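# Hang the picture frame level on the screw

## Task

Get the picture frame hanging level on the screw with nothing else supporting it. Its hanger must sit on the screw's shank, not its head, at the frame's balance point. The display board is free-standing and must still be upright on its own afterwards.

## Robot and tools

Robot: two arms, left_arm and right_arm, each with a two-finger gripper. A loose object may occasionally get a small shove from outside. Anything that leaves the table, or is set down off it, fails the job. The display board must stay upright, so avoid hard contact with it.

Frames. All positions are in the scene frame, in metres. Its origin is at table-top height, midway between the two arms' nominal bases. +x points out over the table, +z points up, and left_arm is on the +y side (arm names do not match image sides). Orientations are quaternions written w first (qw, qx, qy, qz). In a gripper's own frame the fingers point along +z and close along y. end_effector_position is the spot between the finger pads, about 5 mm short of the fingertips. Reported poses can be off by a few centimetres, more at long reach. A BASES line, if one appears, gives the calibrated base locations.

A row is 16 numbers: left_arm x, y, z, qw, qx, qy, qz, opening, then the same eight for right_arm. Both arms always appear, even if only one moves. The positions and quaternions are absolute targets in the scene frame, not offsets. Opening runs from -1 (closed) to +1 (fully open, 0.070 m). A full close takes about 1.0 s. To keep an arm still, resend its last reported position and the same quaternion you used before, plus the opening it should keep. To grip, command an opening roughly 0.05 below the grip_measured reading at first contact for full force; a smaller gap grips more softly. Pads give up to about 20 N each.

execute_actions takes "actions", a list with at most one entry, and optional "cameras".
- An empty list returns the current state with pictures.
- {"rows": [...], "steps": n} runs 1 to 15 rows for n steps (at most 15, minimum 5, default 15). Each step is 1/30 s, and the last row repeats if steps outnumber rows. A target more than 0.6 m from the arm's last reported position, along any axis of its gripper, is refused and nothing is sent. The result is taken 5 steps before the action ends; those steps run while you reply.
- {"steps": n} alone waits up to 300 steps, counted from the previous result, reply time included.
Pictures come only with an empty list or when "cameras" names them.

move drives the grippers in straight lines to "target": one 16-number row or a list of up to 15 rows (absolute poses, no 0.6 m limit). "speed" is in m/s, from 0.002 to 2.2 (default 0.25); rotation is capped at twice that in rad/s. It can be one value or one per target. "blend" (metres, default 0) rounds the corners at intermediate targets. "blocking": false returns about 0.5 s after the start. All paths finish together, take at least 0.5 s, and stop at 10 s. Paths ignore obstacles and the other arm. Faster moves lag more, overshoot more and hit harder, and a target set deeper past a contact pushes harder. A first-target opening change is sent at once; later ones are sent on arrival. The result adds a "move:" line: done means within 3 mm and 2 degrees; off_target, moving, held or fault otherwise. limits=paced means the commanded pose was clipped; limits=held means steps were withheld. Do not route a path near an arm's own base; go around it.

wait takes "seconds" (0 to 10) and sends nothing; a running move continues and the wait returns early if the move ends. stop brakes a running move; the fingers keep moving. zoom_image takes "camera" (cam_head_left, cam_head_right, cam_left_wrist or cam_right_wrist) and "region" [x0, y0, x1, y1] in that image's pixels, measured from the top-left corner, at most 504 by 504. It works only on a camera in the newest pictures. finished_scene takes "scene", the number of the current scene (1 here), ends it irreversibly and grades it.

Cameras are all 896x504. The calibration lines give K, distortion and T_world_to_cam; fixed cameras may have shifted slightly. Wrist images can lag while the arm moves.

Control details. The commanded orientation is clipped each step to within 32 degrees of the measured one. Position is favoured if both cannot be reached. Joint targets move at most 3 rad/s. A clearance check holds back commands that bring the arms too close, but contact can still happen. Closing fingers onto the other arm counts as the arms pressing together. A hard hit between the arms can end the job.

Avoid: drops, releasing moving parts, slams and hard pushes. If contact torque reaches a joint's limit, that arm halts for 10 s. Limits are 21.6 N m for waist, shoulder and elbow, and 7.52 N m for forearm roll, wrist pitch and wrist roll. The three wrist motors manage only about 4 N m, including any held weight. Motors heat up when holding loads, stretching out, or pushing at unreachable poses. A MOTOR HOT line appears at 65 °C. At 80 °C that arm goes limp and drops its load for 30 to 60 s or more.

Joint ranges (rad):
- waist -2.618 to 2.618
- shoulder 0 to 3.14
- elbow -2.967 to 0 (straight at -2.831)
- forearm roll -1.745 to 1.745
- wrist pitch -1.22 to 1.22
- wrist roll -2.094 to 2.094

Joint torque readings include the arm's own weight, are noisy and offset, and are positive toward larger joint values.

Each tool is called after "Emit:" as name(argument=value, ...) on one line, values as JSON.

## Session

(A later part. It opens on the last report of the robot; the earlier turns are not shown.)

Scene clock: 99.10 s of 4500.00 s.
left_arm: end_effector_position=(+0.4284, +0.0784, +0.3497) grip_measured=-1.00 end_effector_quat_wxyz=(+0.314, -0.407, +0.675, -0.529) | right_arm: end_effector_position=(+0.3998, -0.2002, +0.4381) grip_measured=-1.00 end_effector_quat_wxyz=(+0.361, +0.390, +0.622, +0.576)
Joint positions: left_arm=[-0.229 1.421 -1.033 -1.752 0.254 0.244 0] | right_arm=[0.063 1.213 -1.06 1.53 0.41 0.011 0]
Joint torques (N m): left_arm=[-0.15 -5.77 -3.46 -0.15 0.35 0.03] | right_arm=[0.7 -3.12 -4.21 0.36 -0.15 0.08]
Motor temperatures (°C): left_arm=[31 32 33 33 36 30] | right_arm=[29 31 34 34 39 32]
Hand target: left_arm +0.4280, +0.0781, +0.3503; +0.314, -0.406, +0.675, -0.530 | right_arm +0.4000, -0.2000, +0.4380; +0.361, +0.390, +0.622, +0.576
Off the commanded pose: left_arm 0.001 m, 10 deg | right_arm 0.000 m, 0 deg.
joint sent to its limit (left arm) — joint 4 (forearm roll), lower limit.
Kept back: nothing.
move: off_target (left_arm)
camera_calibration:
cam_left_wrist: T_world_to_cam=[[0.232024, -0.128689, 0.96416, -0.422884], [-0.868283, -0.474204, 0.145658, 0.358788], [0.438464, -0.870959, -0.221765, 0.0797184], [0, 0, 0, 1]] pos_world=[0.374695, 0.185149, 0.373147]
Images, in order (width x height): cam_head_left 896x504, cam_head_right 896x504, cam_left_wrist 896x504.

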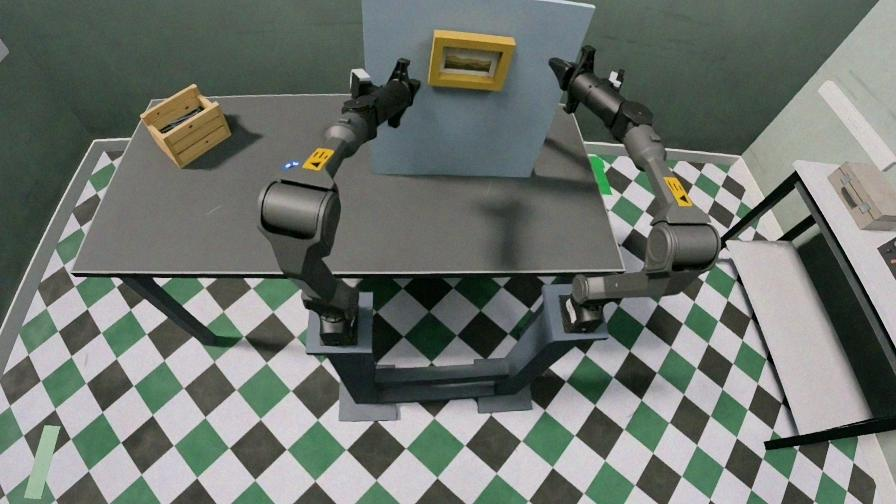

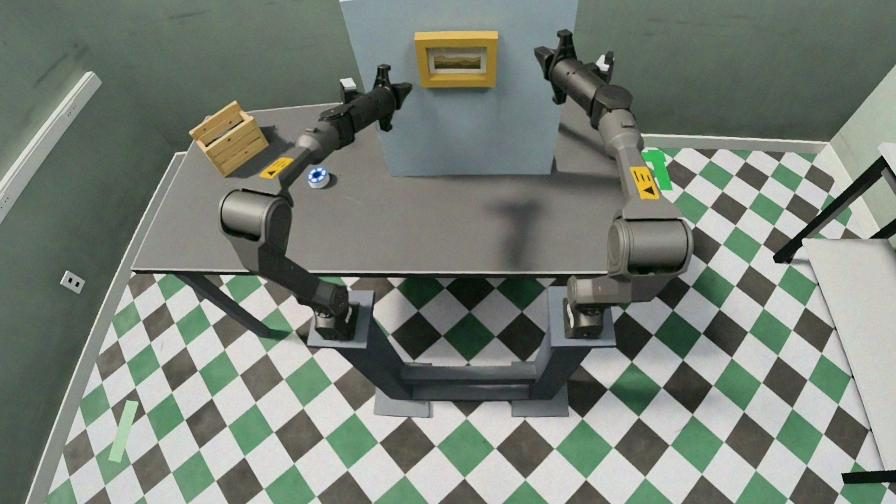

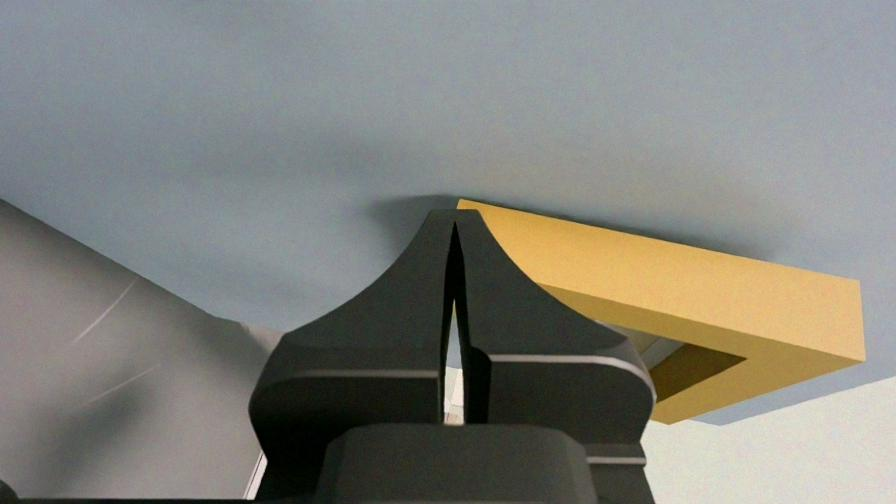

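Emit:
move(target=[0.428, 0.064, 0.358, 0.314, -0.407, 0.675, -0.529, -1, 0.40, -0.20, 0.438, 0.361, 0.390, 0.622, 0.576, -1], speed=0.03, cameras=["cam_head_left","cam_head_right","cam_left_wrist"])

Emit:
zoom_image(camera="cam_head_right", region=[390, 10, 520, 100])

Emit:
zoom_image(camera="cam_head_left", region=[410, 10, 540, 100])

Scene clock: 100.30 s of 4500.00 s.
left_arm: end_effector_position=(+0.4278, +0.0639, +0.3582) grip_measured=-1.00 end_effector_quat_wxyz=(+0.314, -0.407, +0.675, -0.529) | right_arm: end_effector_position=(+0.3998, -0.2001, +0.4381) grip_measured=-1.00 end_effector_quat_wxyz=(+0.361, +0.390, +0.622, +0.576)
Joint positions: left_arm=[-0.287 1.426 -1.073 -1.652 0.195 0.125 0] | right_arm=[0.064 1.213 -1.06 1.53 0.409 0.011 0]
Joint torques (N m): left_arm=[-0.07 -4.6 -3.91 -0.08 0 -0.03] | right_arm=[0.72 -2.38 -4.94 0.42 -0.15 -0.22]
Motor temperatures (°C): left_arm=[31 32 33 33 36 30] | right_arm=[29 31 34 34 39 32]
Hand target: left_arm +0.4280, +0.0640, +0.3580; +0.314, -0.407, +0.675, -0.529 | right_arm +0.4000, -0.2000, +0.4380; +0.361, +0.390, +0.622, +0.576
Off the commanded pose: left_arm 0.000 m, 0 deg | right_arm 0.000 m, 0 deg.
Kept back: nothing.
move: done
camera_calibration:
cam_left_wrist: T_world_to_cam=[[0.231573, -0.129097, 0.964214, -0.432588], [-0.868545, -0.473878, 0.14515, 0.350389], [0.438182, -0.871076, -0.221864, 0.0694007], [0, 0, 0, 1]] pos_world=[0.374094, 0.170649, 0.381646]
Images, in order (width x height): cam_head_left 896x504, cam_head_right 896x504, cam_left_wrist 896x504.

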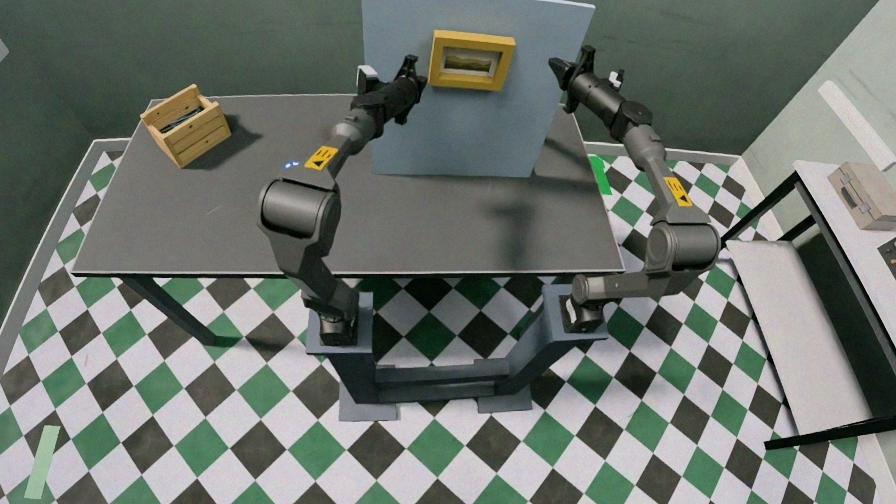

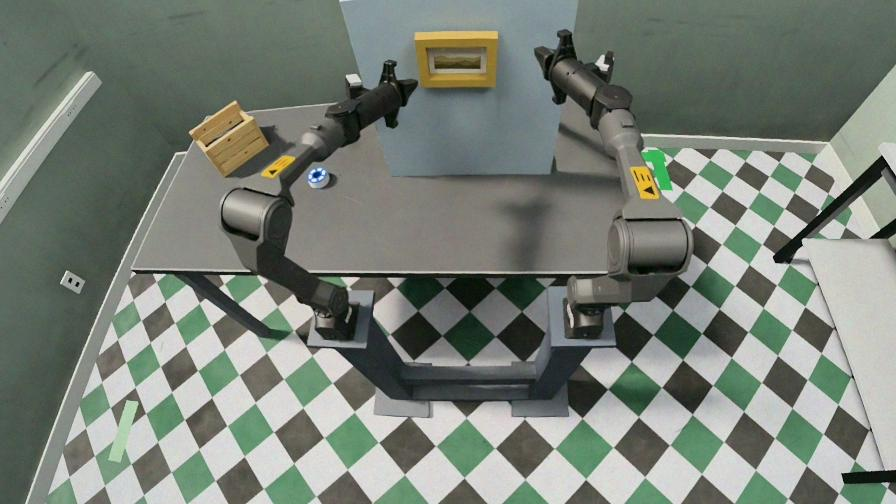

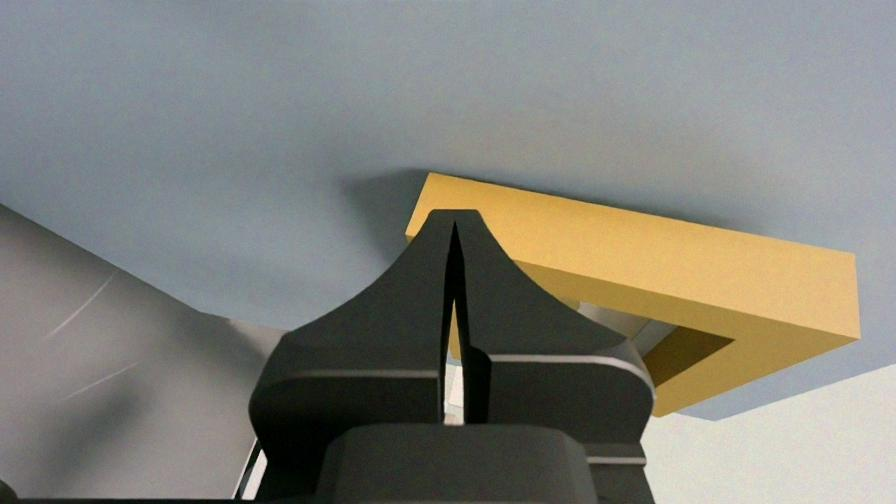

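Scaled by 3.877 from the camera's 896x504 image, which has a finer 1280x720 frame.

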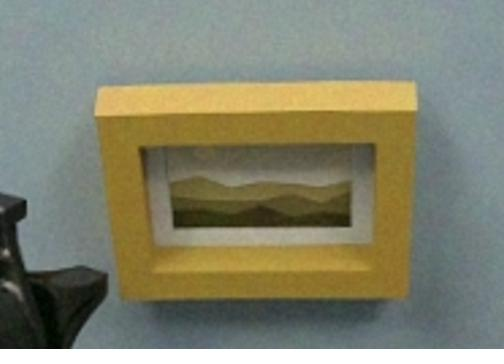

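Scaled by 3.877 from the camera's 896x504 image, which has a finer 1280x720 frame.

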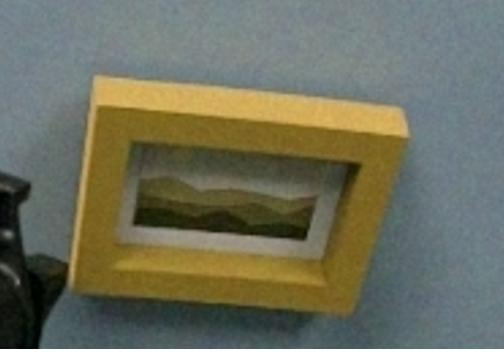

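Emit:
move(target=[0.428, 0.056, 0.358, 0.314, -0.407, 0.675, -0.529, -1, 0.40, -0.20, 0.438, 0.361, 0.390, 0.622, 0.576, -1], speed=0.02, cameras=["cam_head_right"])

Emit:
zoom_image(camera="cam_head_right", region=[390, 10, 520, 100])

Emit:
move(target=[0.428, 0.053, 0.358, 0.314, -0.407, 0.675, -0.529, -1, 0.40, -0.20, 0.438, 0.361, 0.390, 0.622, 0.576, -1], speed=0.02, cameras=["cam_head_right","cam_head_left"])

Emit:
zoom_image(camera="cam_head_right", region=[390, 10, 520, 100])

Emit:
zoom_image(camera="cam_head_left", region=[410, 10, 540, 100])

Scene clock: 101.40 s of 4500.00 s.
left_arm: end_effector_position=(+0.4280, +0.0560, +0.3576) grip_measured=-1.00 end_effector_quat_wxyz=(+0.314, -0.407, +0.675, -0.529) | right_arm: end_effector_position=(+0.3998, -0.2001, +0.4381) grip_measured=-1.00 end_effector_quat_wxyz=(+0.361, +0.390, +0.622, +0.576)
Joint positions: left_arm=[-0.318 1.435 -1.081 -1.675 0.165 0.141 0] | right_arm=[0.064 1.213 -1.06 1.53 0.409 0.011 0]
Joint torques (N m): left_arm=[-0.24 -4.78 -3.72 -0.21 0.03 0.06] | right_arm=[0.71 -2.46 -4.98 0.42 -0.14 -0.21]
Motor temperatures (°C): left_arm=[31 32 33 33 36 30] | right_arm=[29 31 34 34 39 32]
Hand target: left_arm +0.4280, +0.0560, +0.3580; +0.314, -0.407, +0.675, -0.529 | right_arm +0.4000, -0.2000, +0.4380; +0.361, +0.390, +0.622, +0.576
Off the commanded pose: left_arm 0.000 m, 0 deg | right_arm 0.000 m, 0 deg.
Kept back: nothing.
move: done
Images, in order (width x height): cam_head_right 896x504.

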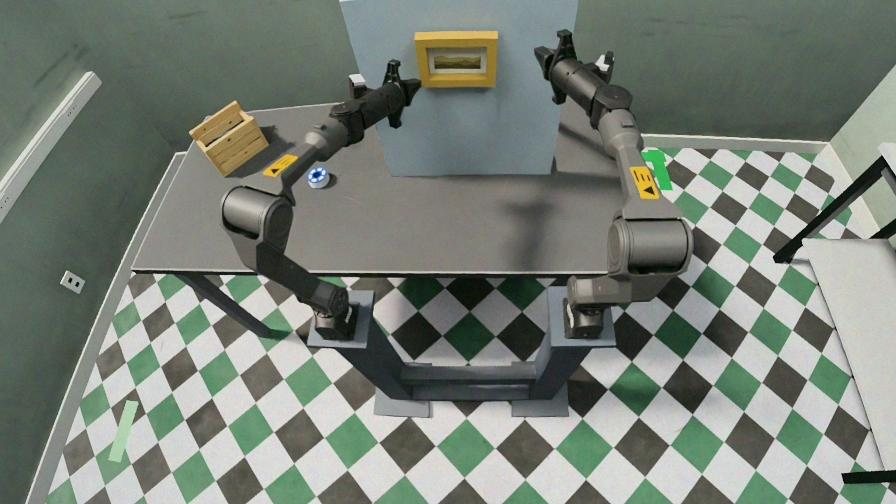

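Scaled by 3.877 from the camera's 896x504 image, which has a finer 1280x720 frame.

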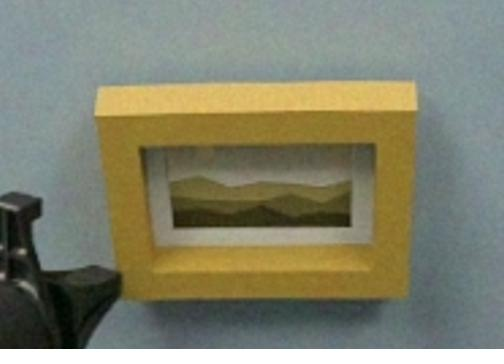

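Scene clock: 102.10 s of 4500.00 s.
left_arm: end_effector_position=(+0.4279, +0.0530, +0.3581) grip_measured=-1.00 end_effector_quat_wxyz=(+0.314, -0.407, +0.675, -0.529) | right_arm: end_effector_position=(+0.3998, -0.2001, +0.4381) grip_measured=-1.00 end_effector_quat_wxyz=(+0.361, +0.390, +0.622, +0.576)
Joint positions: left_arm=[-0.329 1.438 -1.085 -1.686 0.155 0.148 0] | right_arm=[0.064 1.213 -1.06 1.53 0.409 0.011 0]
Joint torques (N m): left_arm=[-0.7 -4.61 -3.81 -0.23 -0.07 0.09] | right_arm=[0.67 -2.45 -4.97 0.43 -0.14 -0.2]
Motor temperatures (°C): left_arm=[31 32 33 33 36 30] | right_arm=[29 31 34 34 39 32]
Hand target: left_arm +0.4280, +0.0530, +0.3580; +0.314, -0.407, +0.675, -0.529 | right_arm +0.4000, -0.2000, +0.4380; +0.361, +0.390, +0.622, +0.576
Off the commanded pose: left_arm 0.000 m, 0 deg | right_arm 0.000 m, 0 deg.
Kept back: nothing.
move: done
Images, in order (width x height): cam_head_left 896x504, cam_head_right 896x504.

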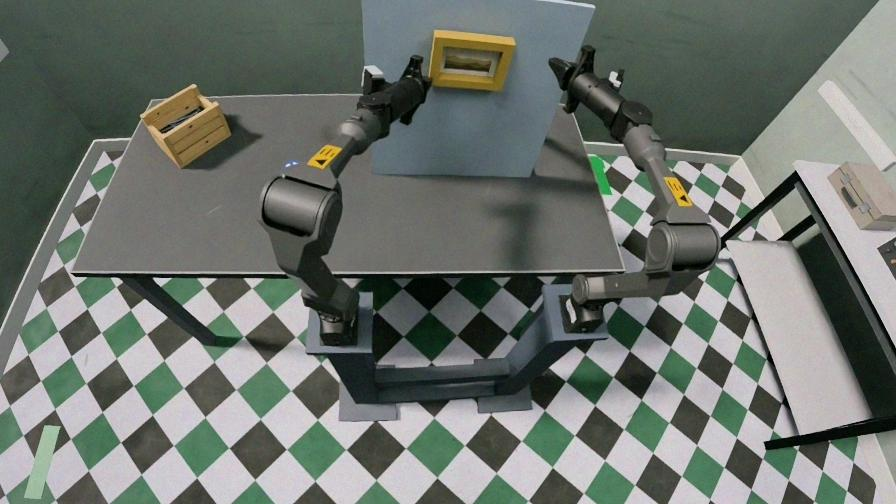

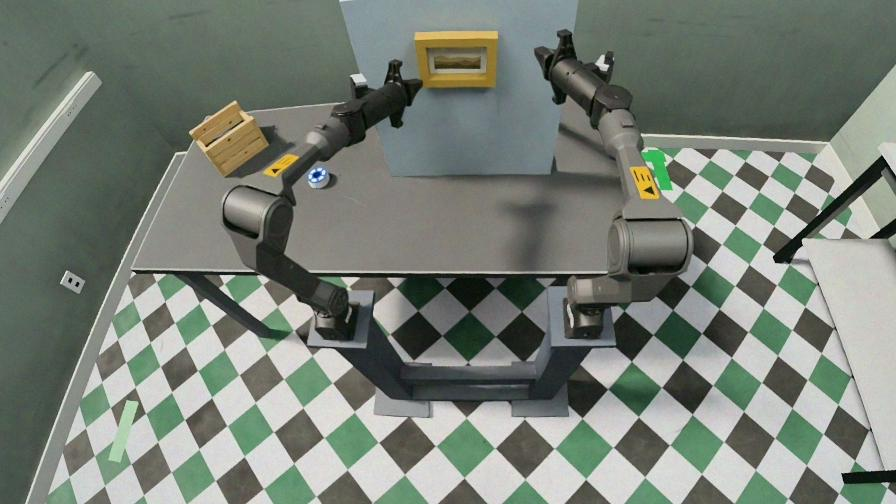

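Scaled by 3.877 from the camera's 896x504 image, which has a finer 1280x720 frame.

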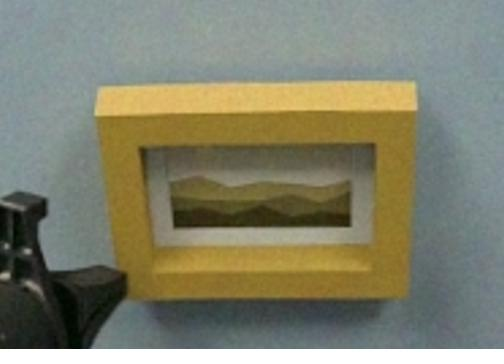

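Scaled by 3.877 from the camera's 896x504 image, which has a finer 1280x720 frame.

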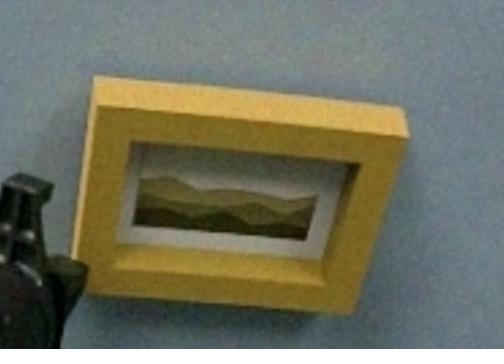

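Emit:
move(target=[[0.428, 0.072, 0.358, 0.314, -0.407, 0.675, -0.529, -1, 0.40, -0.20, 0.438, 0.361, 0.390, 0.622, 0.576, -1],[0.445, 0.072, 0.358, 0.314, -0.407, 0.675, -0.529, -1, 0.40, -0.20, 0.438, 0.361, 0.390, 0.622, 0.576, -1],[0.447, 0.062, 0.358, 0.314, -0.407, 0.675, -0.529, -1, 0.40, -0.20, 0.438, 0.361, 0.390, 0.622, 0.576, -1]], speed=0.03, cameras=["cam_head_right","cam_head_left","cam_left_wrist"])

Emit:
zoom_image(camera="cam_head_right", region=[390, 10, 520, 100])

Emit:
zoom_image(camera="cam_head_left", region=[410, 10, 540, 100])

Scene clock: 104.47 s of 4500.00 s.
left_arm: end_effector_position=(+0.4470, +0.0619, +0.3581) grip_measured=-1.00 end_effector_quat_wxyz=(+0.314, -0.407, +0.675, -0.529) | right_arm: end_effector_position=(+0.3998, -0.2001, +0.4381) grip_measured=-1.00 end_effector_quat_wxyz=(+0.361, +0.390, +0.622, +0.576)
Joint positions: left_arm=[-0.274 1.492 -1.141 -1.634 0.208 0.11 0] | right_arm=[0.064 1.213 -1.06 1.53 0.409 0.011 0]
Joint torques (N m): left_arm=[0.05 -5.21 -3.59 -0.3 0.01 0.13] | right_arm=[0.65 -2.52 -4.95 0.42 -0.15 -0.2]
Motor temperatures (°C): left_arm=[31 32 33 33 36 30] | right_arm=[29 31 34 34 39 32]
Hand target: left_arm +0.4470, +0.0620, +0.3580; +0.314, -0.407, +0.675, -0.529 | right_arm +0.4000, -0.2000, +0.4380; +0.361, +0.390, +0.622, +0.576
Off the commanded pose: left_arm 0.000 m, 0 deg | right_arm 0.000 m, 0 deg.
Kept back: nothing.
move: done
camera_calibration:
cam_left_wrist: T_world_to_cam=[[0.231734, -0.129319, 0.964145, -0.437292], [-0.868457, -0.474039, 0.145154, 0.366108], [0.438271, -0.870956, -0.222159, 0.0593028], [0, 0, 0, 1]] pos_world=[0.393294, 0.168649, 0.381646]
Images, in order (width x height): cam_head_left 896x504, cam_head_right 896x504, cam_left_wrist 896x504.

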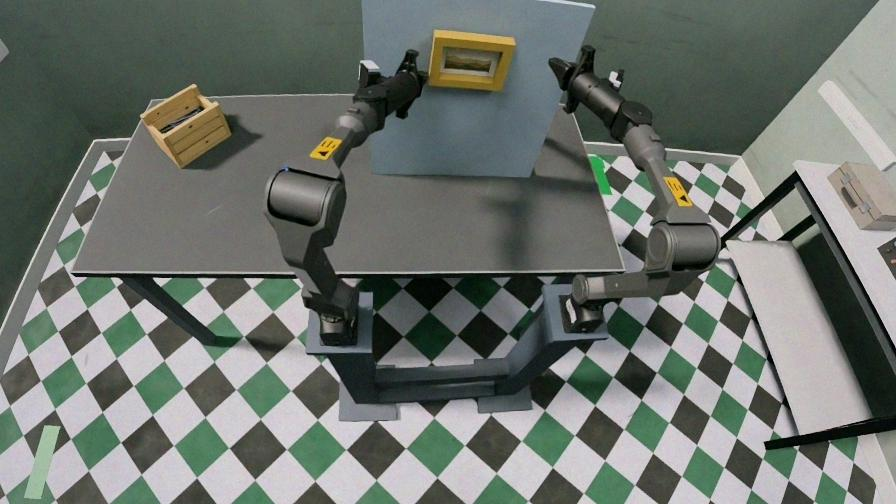

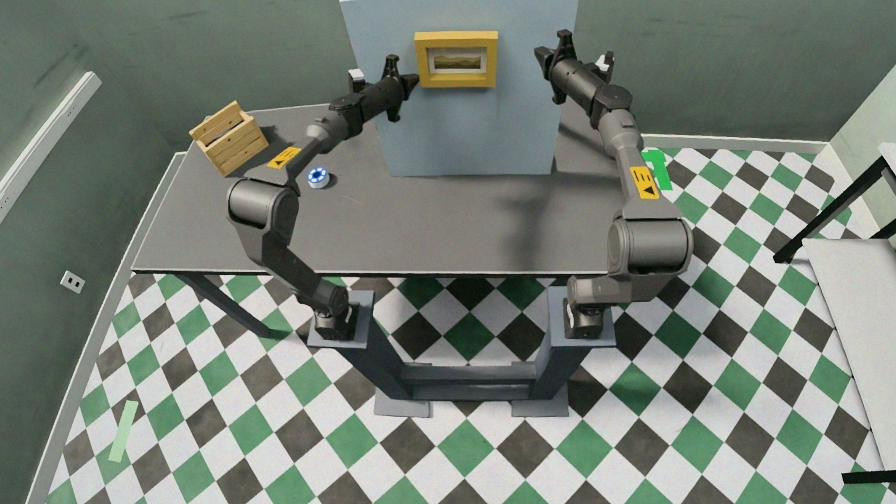

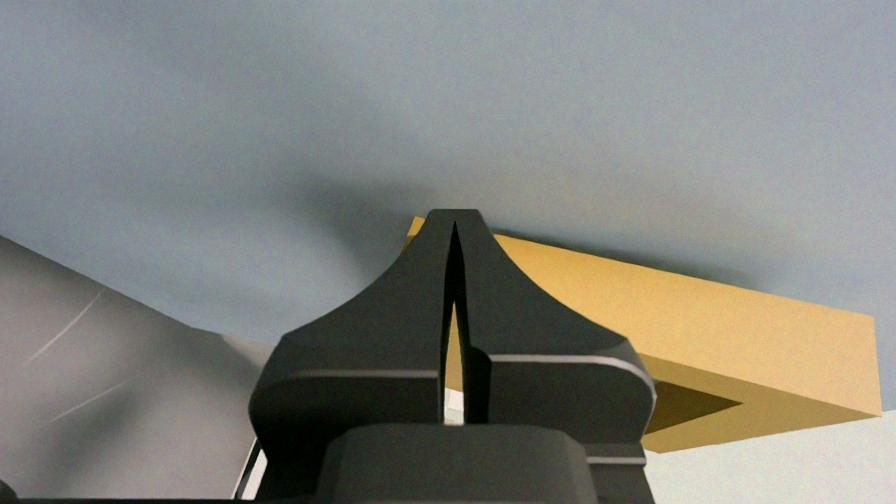

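Scaled by 3.877 from the camera's 896x504 image, which has a finer 1280x720 frame.

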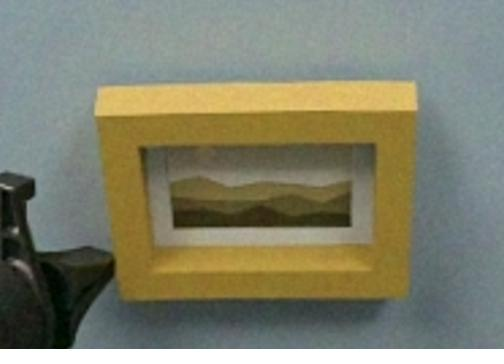

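Scaled by 3.877 from the camera's 896x504 image, which has a finer 1280x720 frame.

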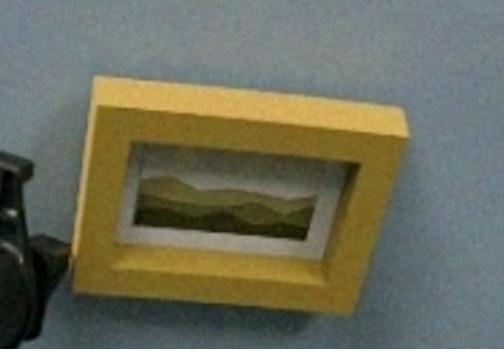

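Beside it now. Push gently in steps.

Emit:
move(target=[0.447, 0.058, 0.357, 0.314, -0.407, 0.675, -0.529, -1, 0.40, -0.20, 0.438, 0.361, 0.390, 0.622, 0.576, -1], speed=0.015, cameras=["cam_head_right"])

Emit:
zoom_image(camera="cam_head_right", region=[390, 10, 520, 100])

Emit:
move(target=[0.447, 0.055, 0.357, 0.314, -0.407, 0.675, -0.529, -1, 0.40, -0.20, 0.438, 0.361, 0.390, 0.622, 0.576, -1], speed=0.015, cameras=["cam_head_right"])

Emit:
zoom_image(camera="cam_head_right", region=[390, 10, 520, 100])

Scene clock: 105.53 s of 4500.00 s.
left_arm: end_effector_position=(+0.4469, +0.0582, +0.3571) grip_measured=-1.00 end_effector_quat_wxyz=(+0.314, -0.407, +0.675, -0.529) | right_arm: end_effector_position=(+0.3998, -0.2001, +0.4381) grip_measured=-1.00 end_effector_quat_wxyz=(+0.361, +0.390, +0.622, +0.576)
Joint positions: left_arm=[-0.287 1.496 -1.141 -1.662 0.195 0.135 0] | right_arm=[0.064 1.213 -1.06 1.53 0.409 0.011 0]
Joint torques (N m): left_arm=[-0.78 -5.19 -4.07 -0.23 0.03 0.05] | right_arm=[0.66 -2.48 -4.98 0.42 -0.14 -0.19]
Motor temperatures (°C): left_arm=[31 32 33 33 36 30] | right_arm=[29 31 34 34 39 32]
Hand target: left_arm +0.4470, +0.0580, +0.3570; +0.314, -0.407, +0.675, -0.529 | right_arm +0.4000, -0.2000, +0.4380; +0.361, +0.390, +0.622, +0.576
Off the commanded pose: left_arm 0.000 m, 0 deg | right_arm 0.000 m, 0 deg.
Kept back: nothing.
move: done
Images, in order (width x height): cam_head_right 896x504.

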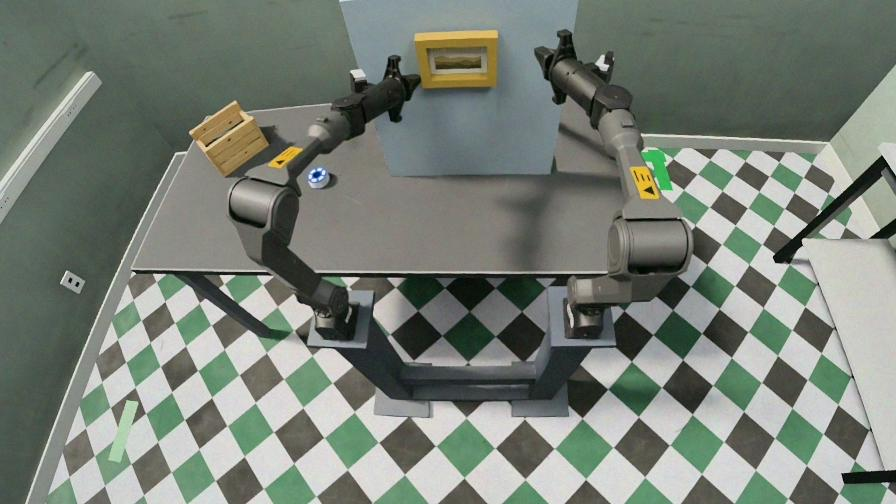

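Scaled by 3.877 from the camera's 896x504 image, which has a finer 1280x720 frame.

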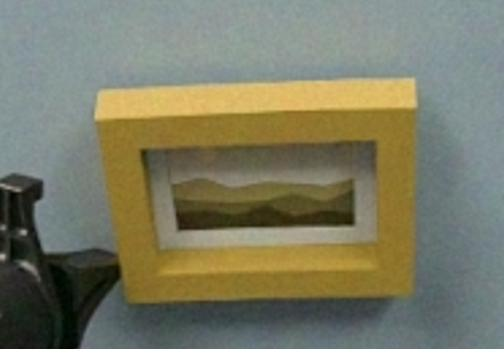

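Scene clock: 106.23 s of 4500.00 s.
left_arm: end_effector_position=(+0.4471, +0.0552, +0.3570) grip_measured=-1.00 end_effector_quat_wxyz=(+0.314, -0.407, +0.675, -0.529) | right_arm: end_effector_position=(+0.3998, -0.2001, +0.4381) grip_measured=-1.00 end_effector_quat_wxyz=(+0.361, +0.390, +0.622, +0.576)
Joint positions: left_arm=[-0.298 1.5 -1.145 -1.669 0.184 0.139 0] | right_arm=[0.064 1.213 -1.06 1.53 0.409 0.011 0]
Joint torques (N m): left_arm=[-0.87 -5.18 -4.14 -0.21 0.05 0.08] | right_arm=[0.69 -2.48 -4.92 0.42 -0.14 -0.19]
Motor temperatures (°C): left_arm=[31 32 33 33 36 30] | right_arm=[29 31 34 34 39 32]
Hand target: left_arm +0.4470, +0.0550, +0.3570; +0.314, -0.407, +0.675, -0.529 | right_arm +0.4000, -0.2000, +0.4380; +0.361, +0.390, +0.622, +0.576
Off the commanded pose: left_arm 0.000 m, 0 deg | right_arm 0.000 m, 0 deg.
Kept back: nothing.
move: done
Images, in order (width x height): cam_head_right 896x504.

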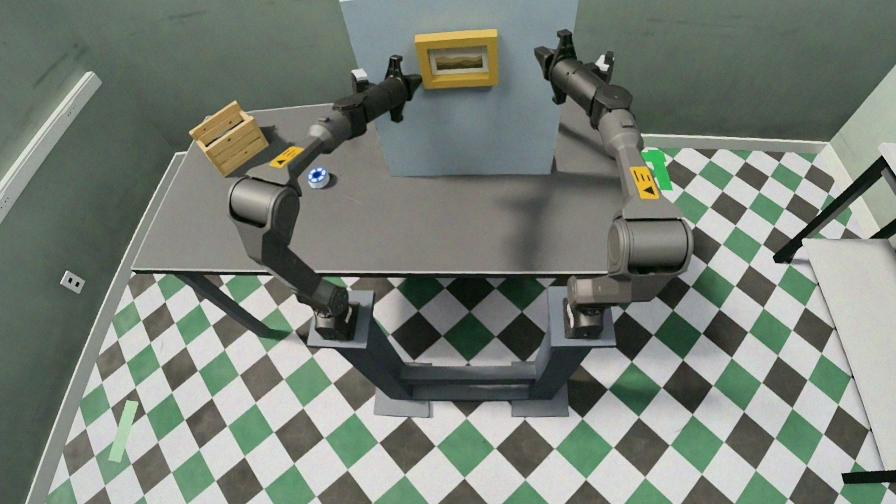

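Scaled by 3.877 from the camera's 896x504 image, which has a finer 1280x720 frame.

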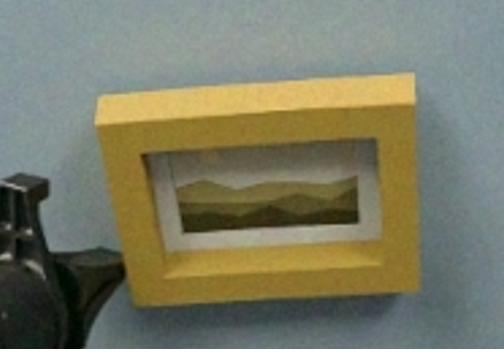

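Emit:
move(target=[0.447, 0.050, 0.357, 0.314, -0.407, 0.675, -0.529, -1, 0.40, -0.20, 0.438, 0.361, 0.390, 0.622, 0.576, -1], speed=0.015, cameras=["cam_head_right"])

Emit:
zoom_image(camera="cam_head_right", region=[390, 10, 520, 100])

Emit:
move(target=[0.445, 0.072, 0.357, 0.314, -0.407, 0.675, -0.529, -1, 0.40, -0.20, 0.438, 0.361, 0.390, 0.622, 0.576, -1], speed=0.02, cameras=["cam_head_right","cam_head_left"])

Emit:
zoom_image(camera="cam_head_right", region=[390, 10, 520, 100])

Emit:
zoom_image(camera="cam_head_left", region=[410, 10, 540, 100])

Scene clock: 107.40 s of 4500.00 s.
left_arm: end_effector_position=(+0.4469, +0.0499, +0.3572) grip_measured=-1.00 end_effector_quat_wxyz=(+0.314, -0.407, +0.675, -0.529) | right_arm: end_effector_position=(+0.3998, -0.2001, +0.4381) grip_measured=-1.00 end_effector_quat_wxyz=(+0.361, +0.390, +0.622, +0.576)
Joint positions: left_arm=[-0.316 1.505 -1.151 -1.681 0.167 0.147 0] | right_arm=[0.064 1.213 -1.06 1.53 0.409 0.011 0]
Joint torques (N m): left_arm=[-0.93 -5.27 -4.01 -0.23 0.23 0.06] | right_arm=[0.68 -2.53 -4.93 0.42 -0.14 -0.19]
Motor temperatures (°C): left_arm=[31 32 33 33 36 30] | right_arm=[29 31 34 34 39 32]
Hand target: left_arm +0.4470, +0.0500, +0.3570; +0.314, -0.407, +0.675, -0.529 | right_arm +0.4000, -0.2000, +0.4380; +0.361, +0.390, +0.622, +0.576
Off the commanded pose: left_arm 0.000 m, 0 deg | right_arm 0.000 m, 0 deg.
Kept back: nothing.
move: done
Images, in order (width x height): cam_head_right 896x504.

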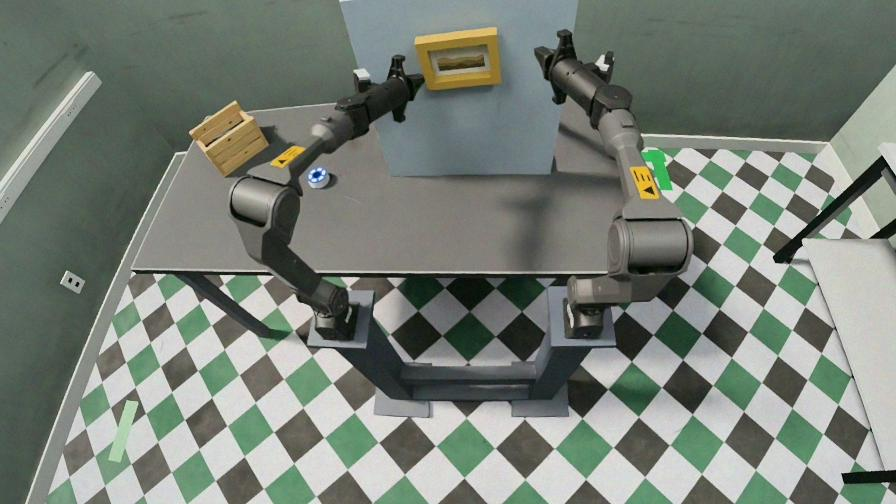

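Scaled by 3.877 from the camera's 896x504 image, which has a finer 1280x720 frame.

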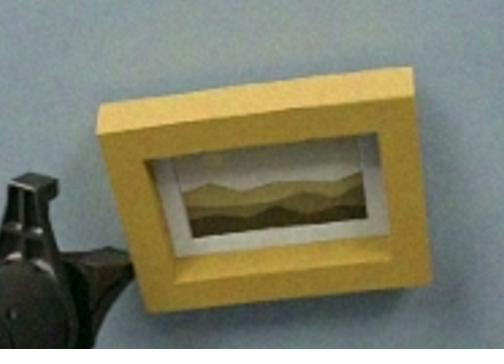

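Scene clock: 108.73 s of 4500.00 s.
left_arm: end_effector_position=(+0.4451, +0.0721, +0.3572) grip_measured=-1.00 end_effector_quat_wxyz=(+0.314, -0.407, +0.675, -0.529) | right_arm: end_effector_position=(+0.3998, -0.2001, +0.4381) grip_measured=-1.00 end_effector_quat_wxyz=(+0.361, +0.390, +0.622, +0.576)
Joint positions: left_arm=[-0.238 1.477 -1.121 -1.637 0.242 0.123 0] | right_arm=[0.064 1.213 -1.06 1.53 0.409 0.011 0]
Joint torques (N m): left_arm=[-0.2 -6.6 -3.02 -0.07 0.06 -0.14] | right_arm=[0.67 -2.55 -4.89 0.41 -0.13 -0.18]
Motor temperatures (°C): left_arm=[31 32 33 33 36 30] | right_arm=[29 31 34 34 39 32]
Hand target: left_arm +0.4450, +0.0720, +0.3570; +0.314, -0.407, +0.675, -0.529 | right_arm +0.4000, -0.2000, +0.4380; +0.361, +0.390, +0.622, +0.576
Off the commanded pose: left_arm 0.000 m, 0 deg | right_arm 0.000 m, 0 deg.
Kept back: nothing.
move: done
Images, in order (width x height): cam_head_left 896x504, cam_head_right 896x504.

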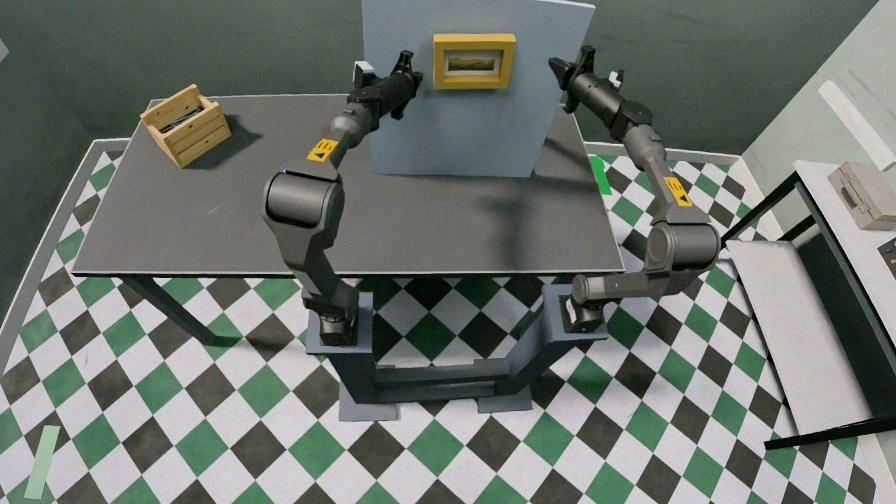

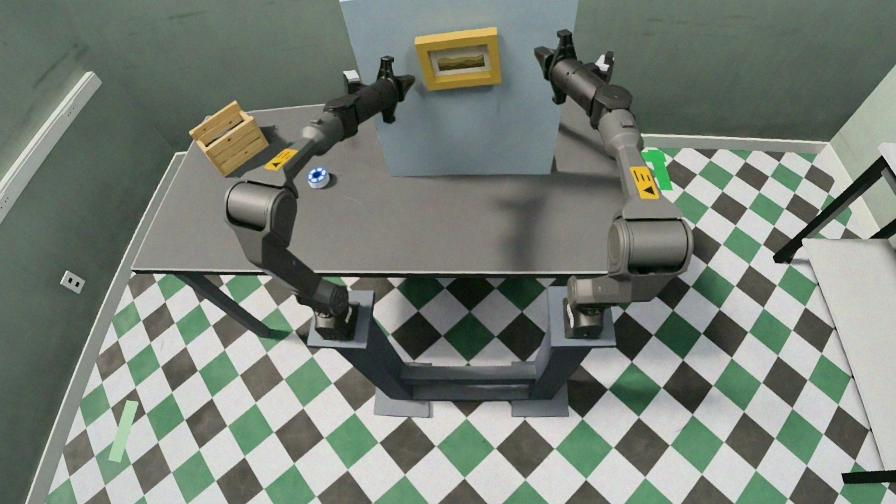

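Scaled by 3.877 from the camera's 896x504 image, which has a finer 1280x720 frame.

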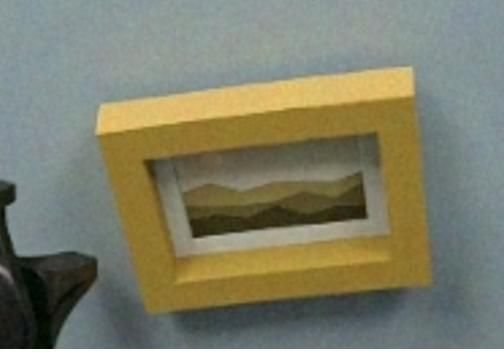

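Scaled by 3.877 from the camera's 896x504 image, which has a finer 1280x720 frame.

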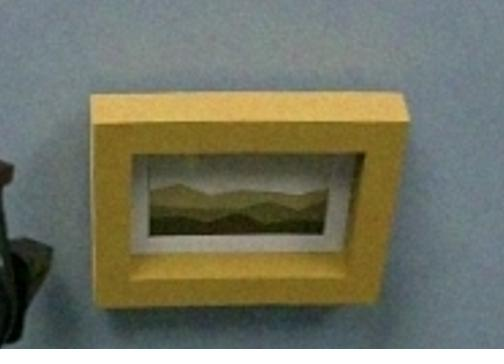

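Emit:
move(target=[[0.447, 0.054, 0.357, 0.314, -0.407, 0.675, -0.529, -1, 0.40, -0.20, 0.438, 0.361, 0.390, 0.622, 0.576, -1],[0.447, 0.042, 0.357, 0.314, -0.407, 0.675, -0.529, -1, 0.40, -0.20, 0.438, 0.361, 0.390, 0.622, 0.576, -1]], speed=[0.03,0.015], cameras=["cam_head_right"])

Emit:
zoom_image(camera="cam_head_right", region=[390, 10, 520, 100])

Emit:
move(target=[0.445, 0.072, 0.357, 0.314, -0.407, 0.675, -0.529, -1, 0.40, -0.20, 0.438, 0.361, 0.390, 0.622, 0.576, -1], speed=0.03, cameras=["cam_head_right","cam_head_left"])

Emit:
zoom_image(camera="cam_head_right", region=[390, 10, 520, 100])

Emit:
zoom_image(camera="cam_head_left", region=[410, 10, 540, 100])

Scene clock: 110.93 s of 4500.00 s.
left_arm: end_effector_position=(+0.4470, +0.0422, +0.3568) grip_measured=-1.00 end_effector_quat_wxyz=(+0.314, -0.407, +0.675, -0.529) | right_arm: end_effector_position=(+0.3998, -0.2001, +0.4381) grip_measured=-1.00 end_effector_quat_wxyz=(+0.361, +0.390, +0.622, +0.576)
Joint positions: left_arm=[-0.344 1.514 -1.16 -1.705 0.139 0.164 0] | right_arm=[0.064 1.213 -1.06 1.53 0.409 0.011 0]
Joint torques (N m): left_arm=[-1.37 -5.94 -4.27 -0.22 0.55 0.08] | right_arm=[0.66 -2.59 -4.96 0.41 -0.13 -0.17]
Motor temperatures (°C): left_arm=[31 32 33 33 36 30] | right_arm=[29 30 34 34 39 32]
Hand target: left_arm +0.4470, +0.0420, +0.3570; +0.314, -0.407, +0.675, -0.529 | right_arm +0.4000, -0.2000, +0.4380; +0.361, +0.390, +0.622, +0.576
Off the commanded pose: left_arm 0.000 m, 0 deg | right_arm 0.000 m, 0 deg.
Kept back: nothing.
move: done
Images, in order (width x height): cam_head_right 896x504.

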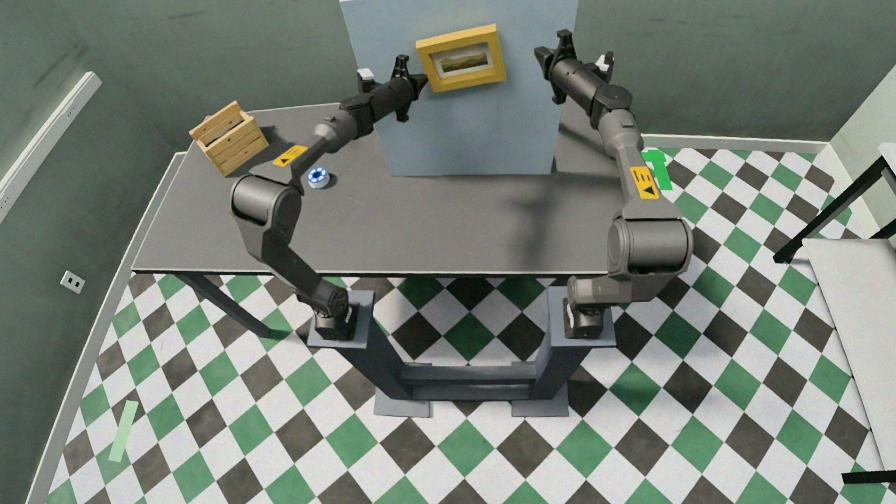

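Scaled by 3.877 from the camera's 896x504 image, which has a finer 1280x720 frame.

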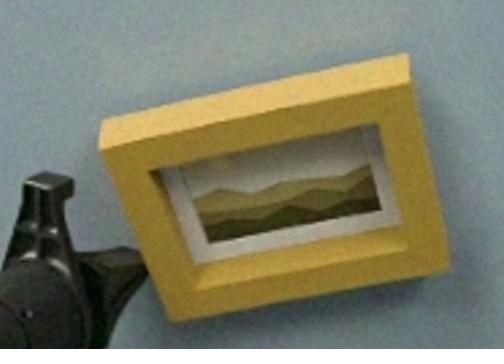

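Scene clock: 112.17 s of 4500.00 s.
left_arm: end_effector_position=(+0.4451, +0.0723, +0.3573) grip_measured=-1.00 end_effector_quat_wxyz=(+0.314, -0.407, +0.675, -0.529) | right_arm: end_effector_position=(+0.3998, -0.2001, +0.4381) grip_measured=-1.00 end_effector_quat_wxyz=(+0.361, +0.390, +0.622, +0.576)
Joint positions: left_arm=[-0.237 1.477 -1.121 -1.637 0.242 0.123 0] | right_arm=[0.064 1.213 -1.06 1.53 0.409 0.011 0]
Joint torques (N m): left_arm=[-0.59 -6.54 -3.12 -0.12 -0.01 -0.12] | right_arm=[0.67 -2.6 -4.95 0.41 -0.13 -0.16]
Motor temperatures (°C): left_arm=[31 32 33 33 36 30] | right_arm=[29 30 34 34 39 32]
Hand target: left_arm +0.4450, +0.0720, +0.3570; +0.314, -0.407, +0.675, -0.529 | right_arm +0.4000, -0.2000, +0.4380; +0.361, +0.390, +0.622, +0.576
Off the commanded pose: left_arm 0.000 m, 0 deg | right_arm 0.000 m, 0 deg.
Kept back: nothing.
move: done
Images, in order (width x height): cam_head_left 896x504, cam_head_right 896x504.

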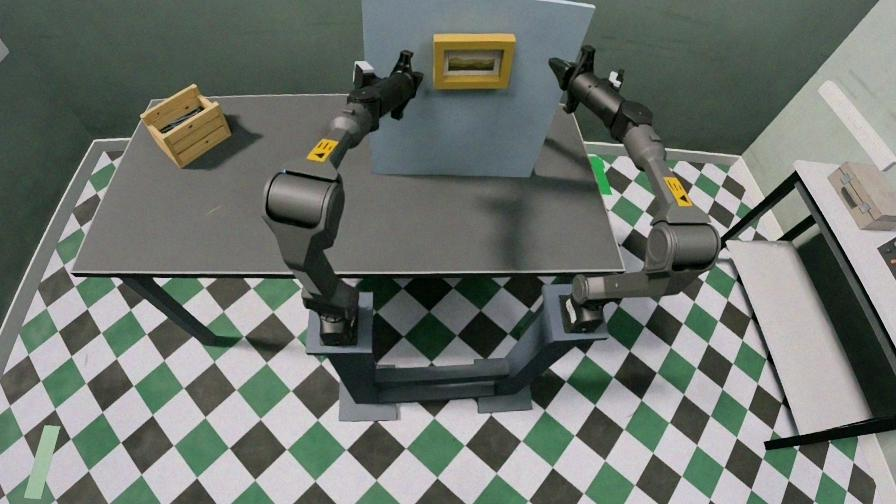

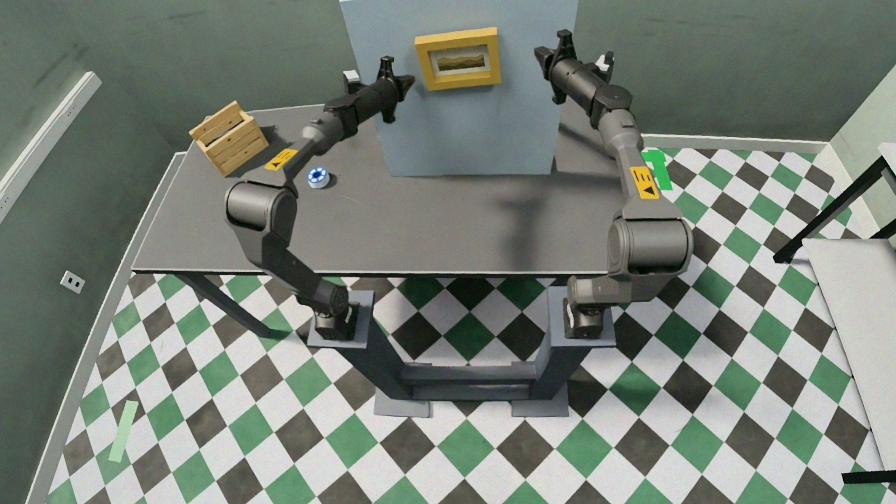

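Scaled by 3.877 from the camera's 896x504 image, which has a finer 1280x720 frame.

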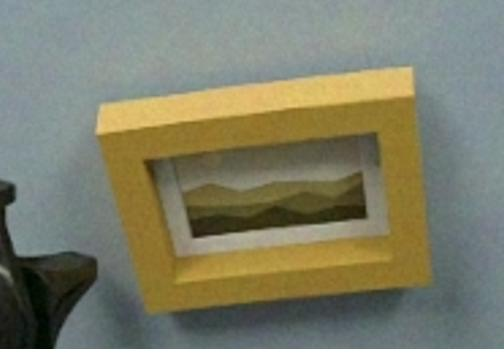

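Scaled by 3.877 from the camera's 896x504 image, which has a finer 1280x720 frame.

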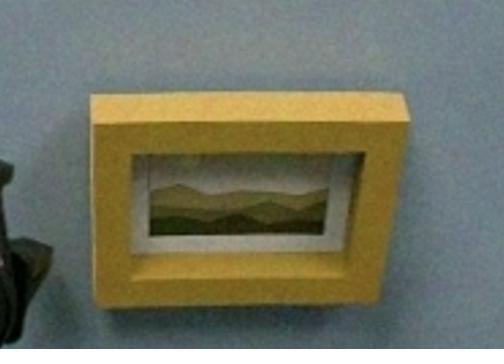

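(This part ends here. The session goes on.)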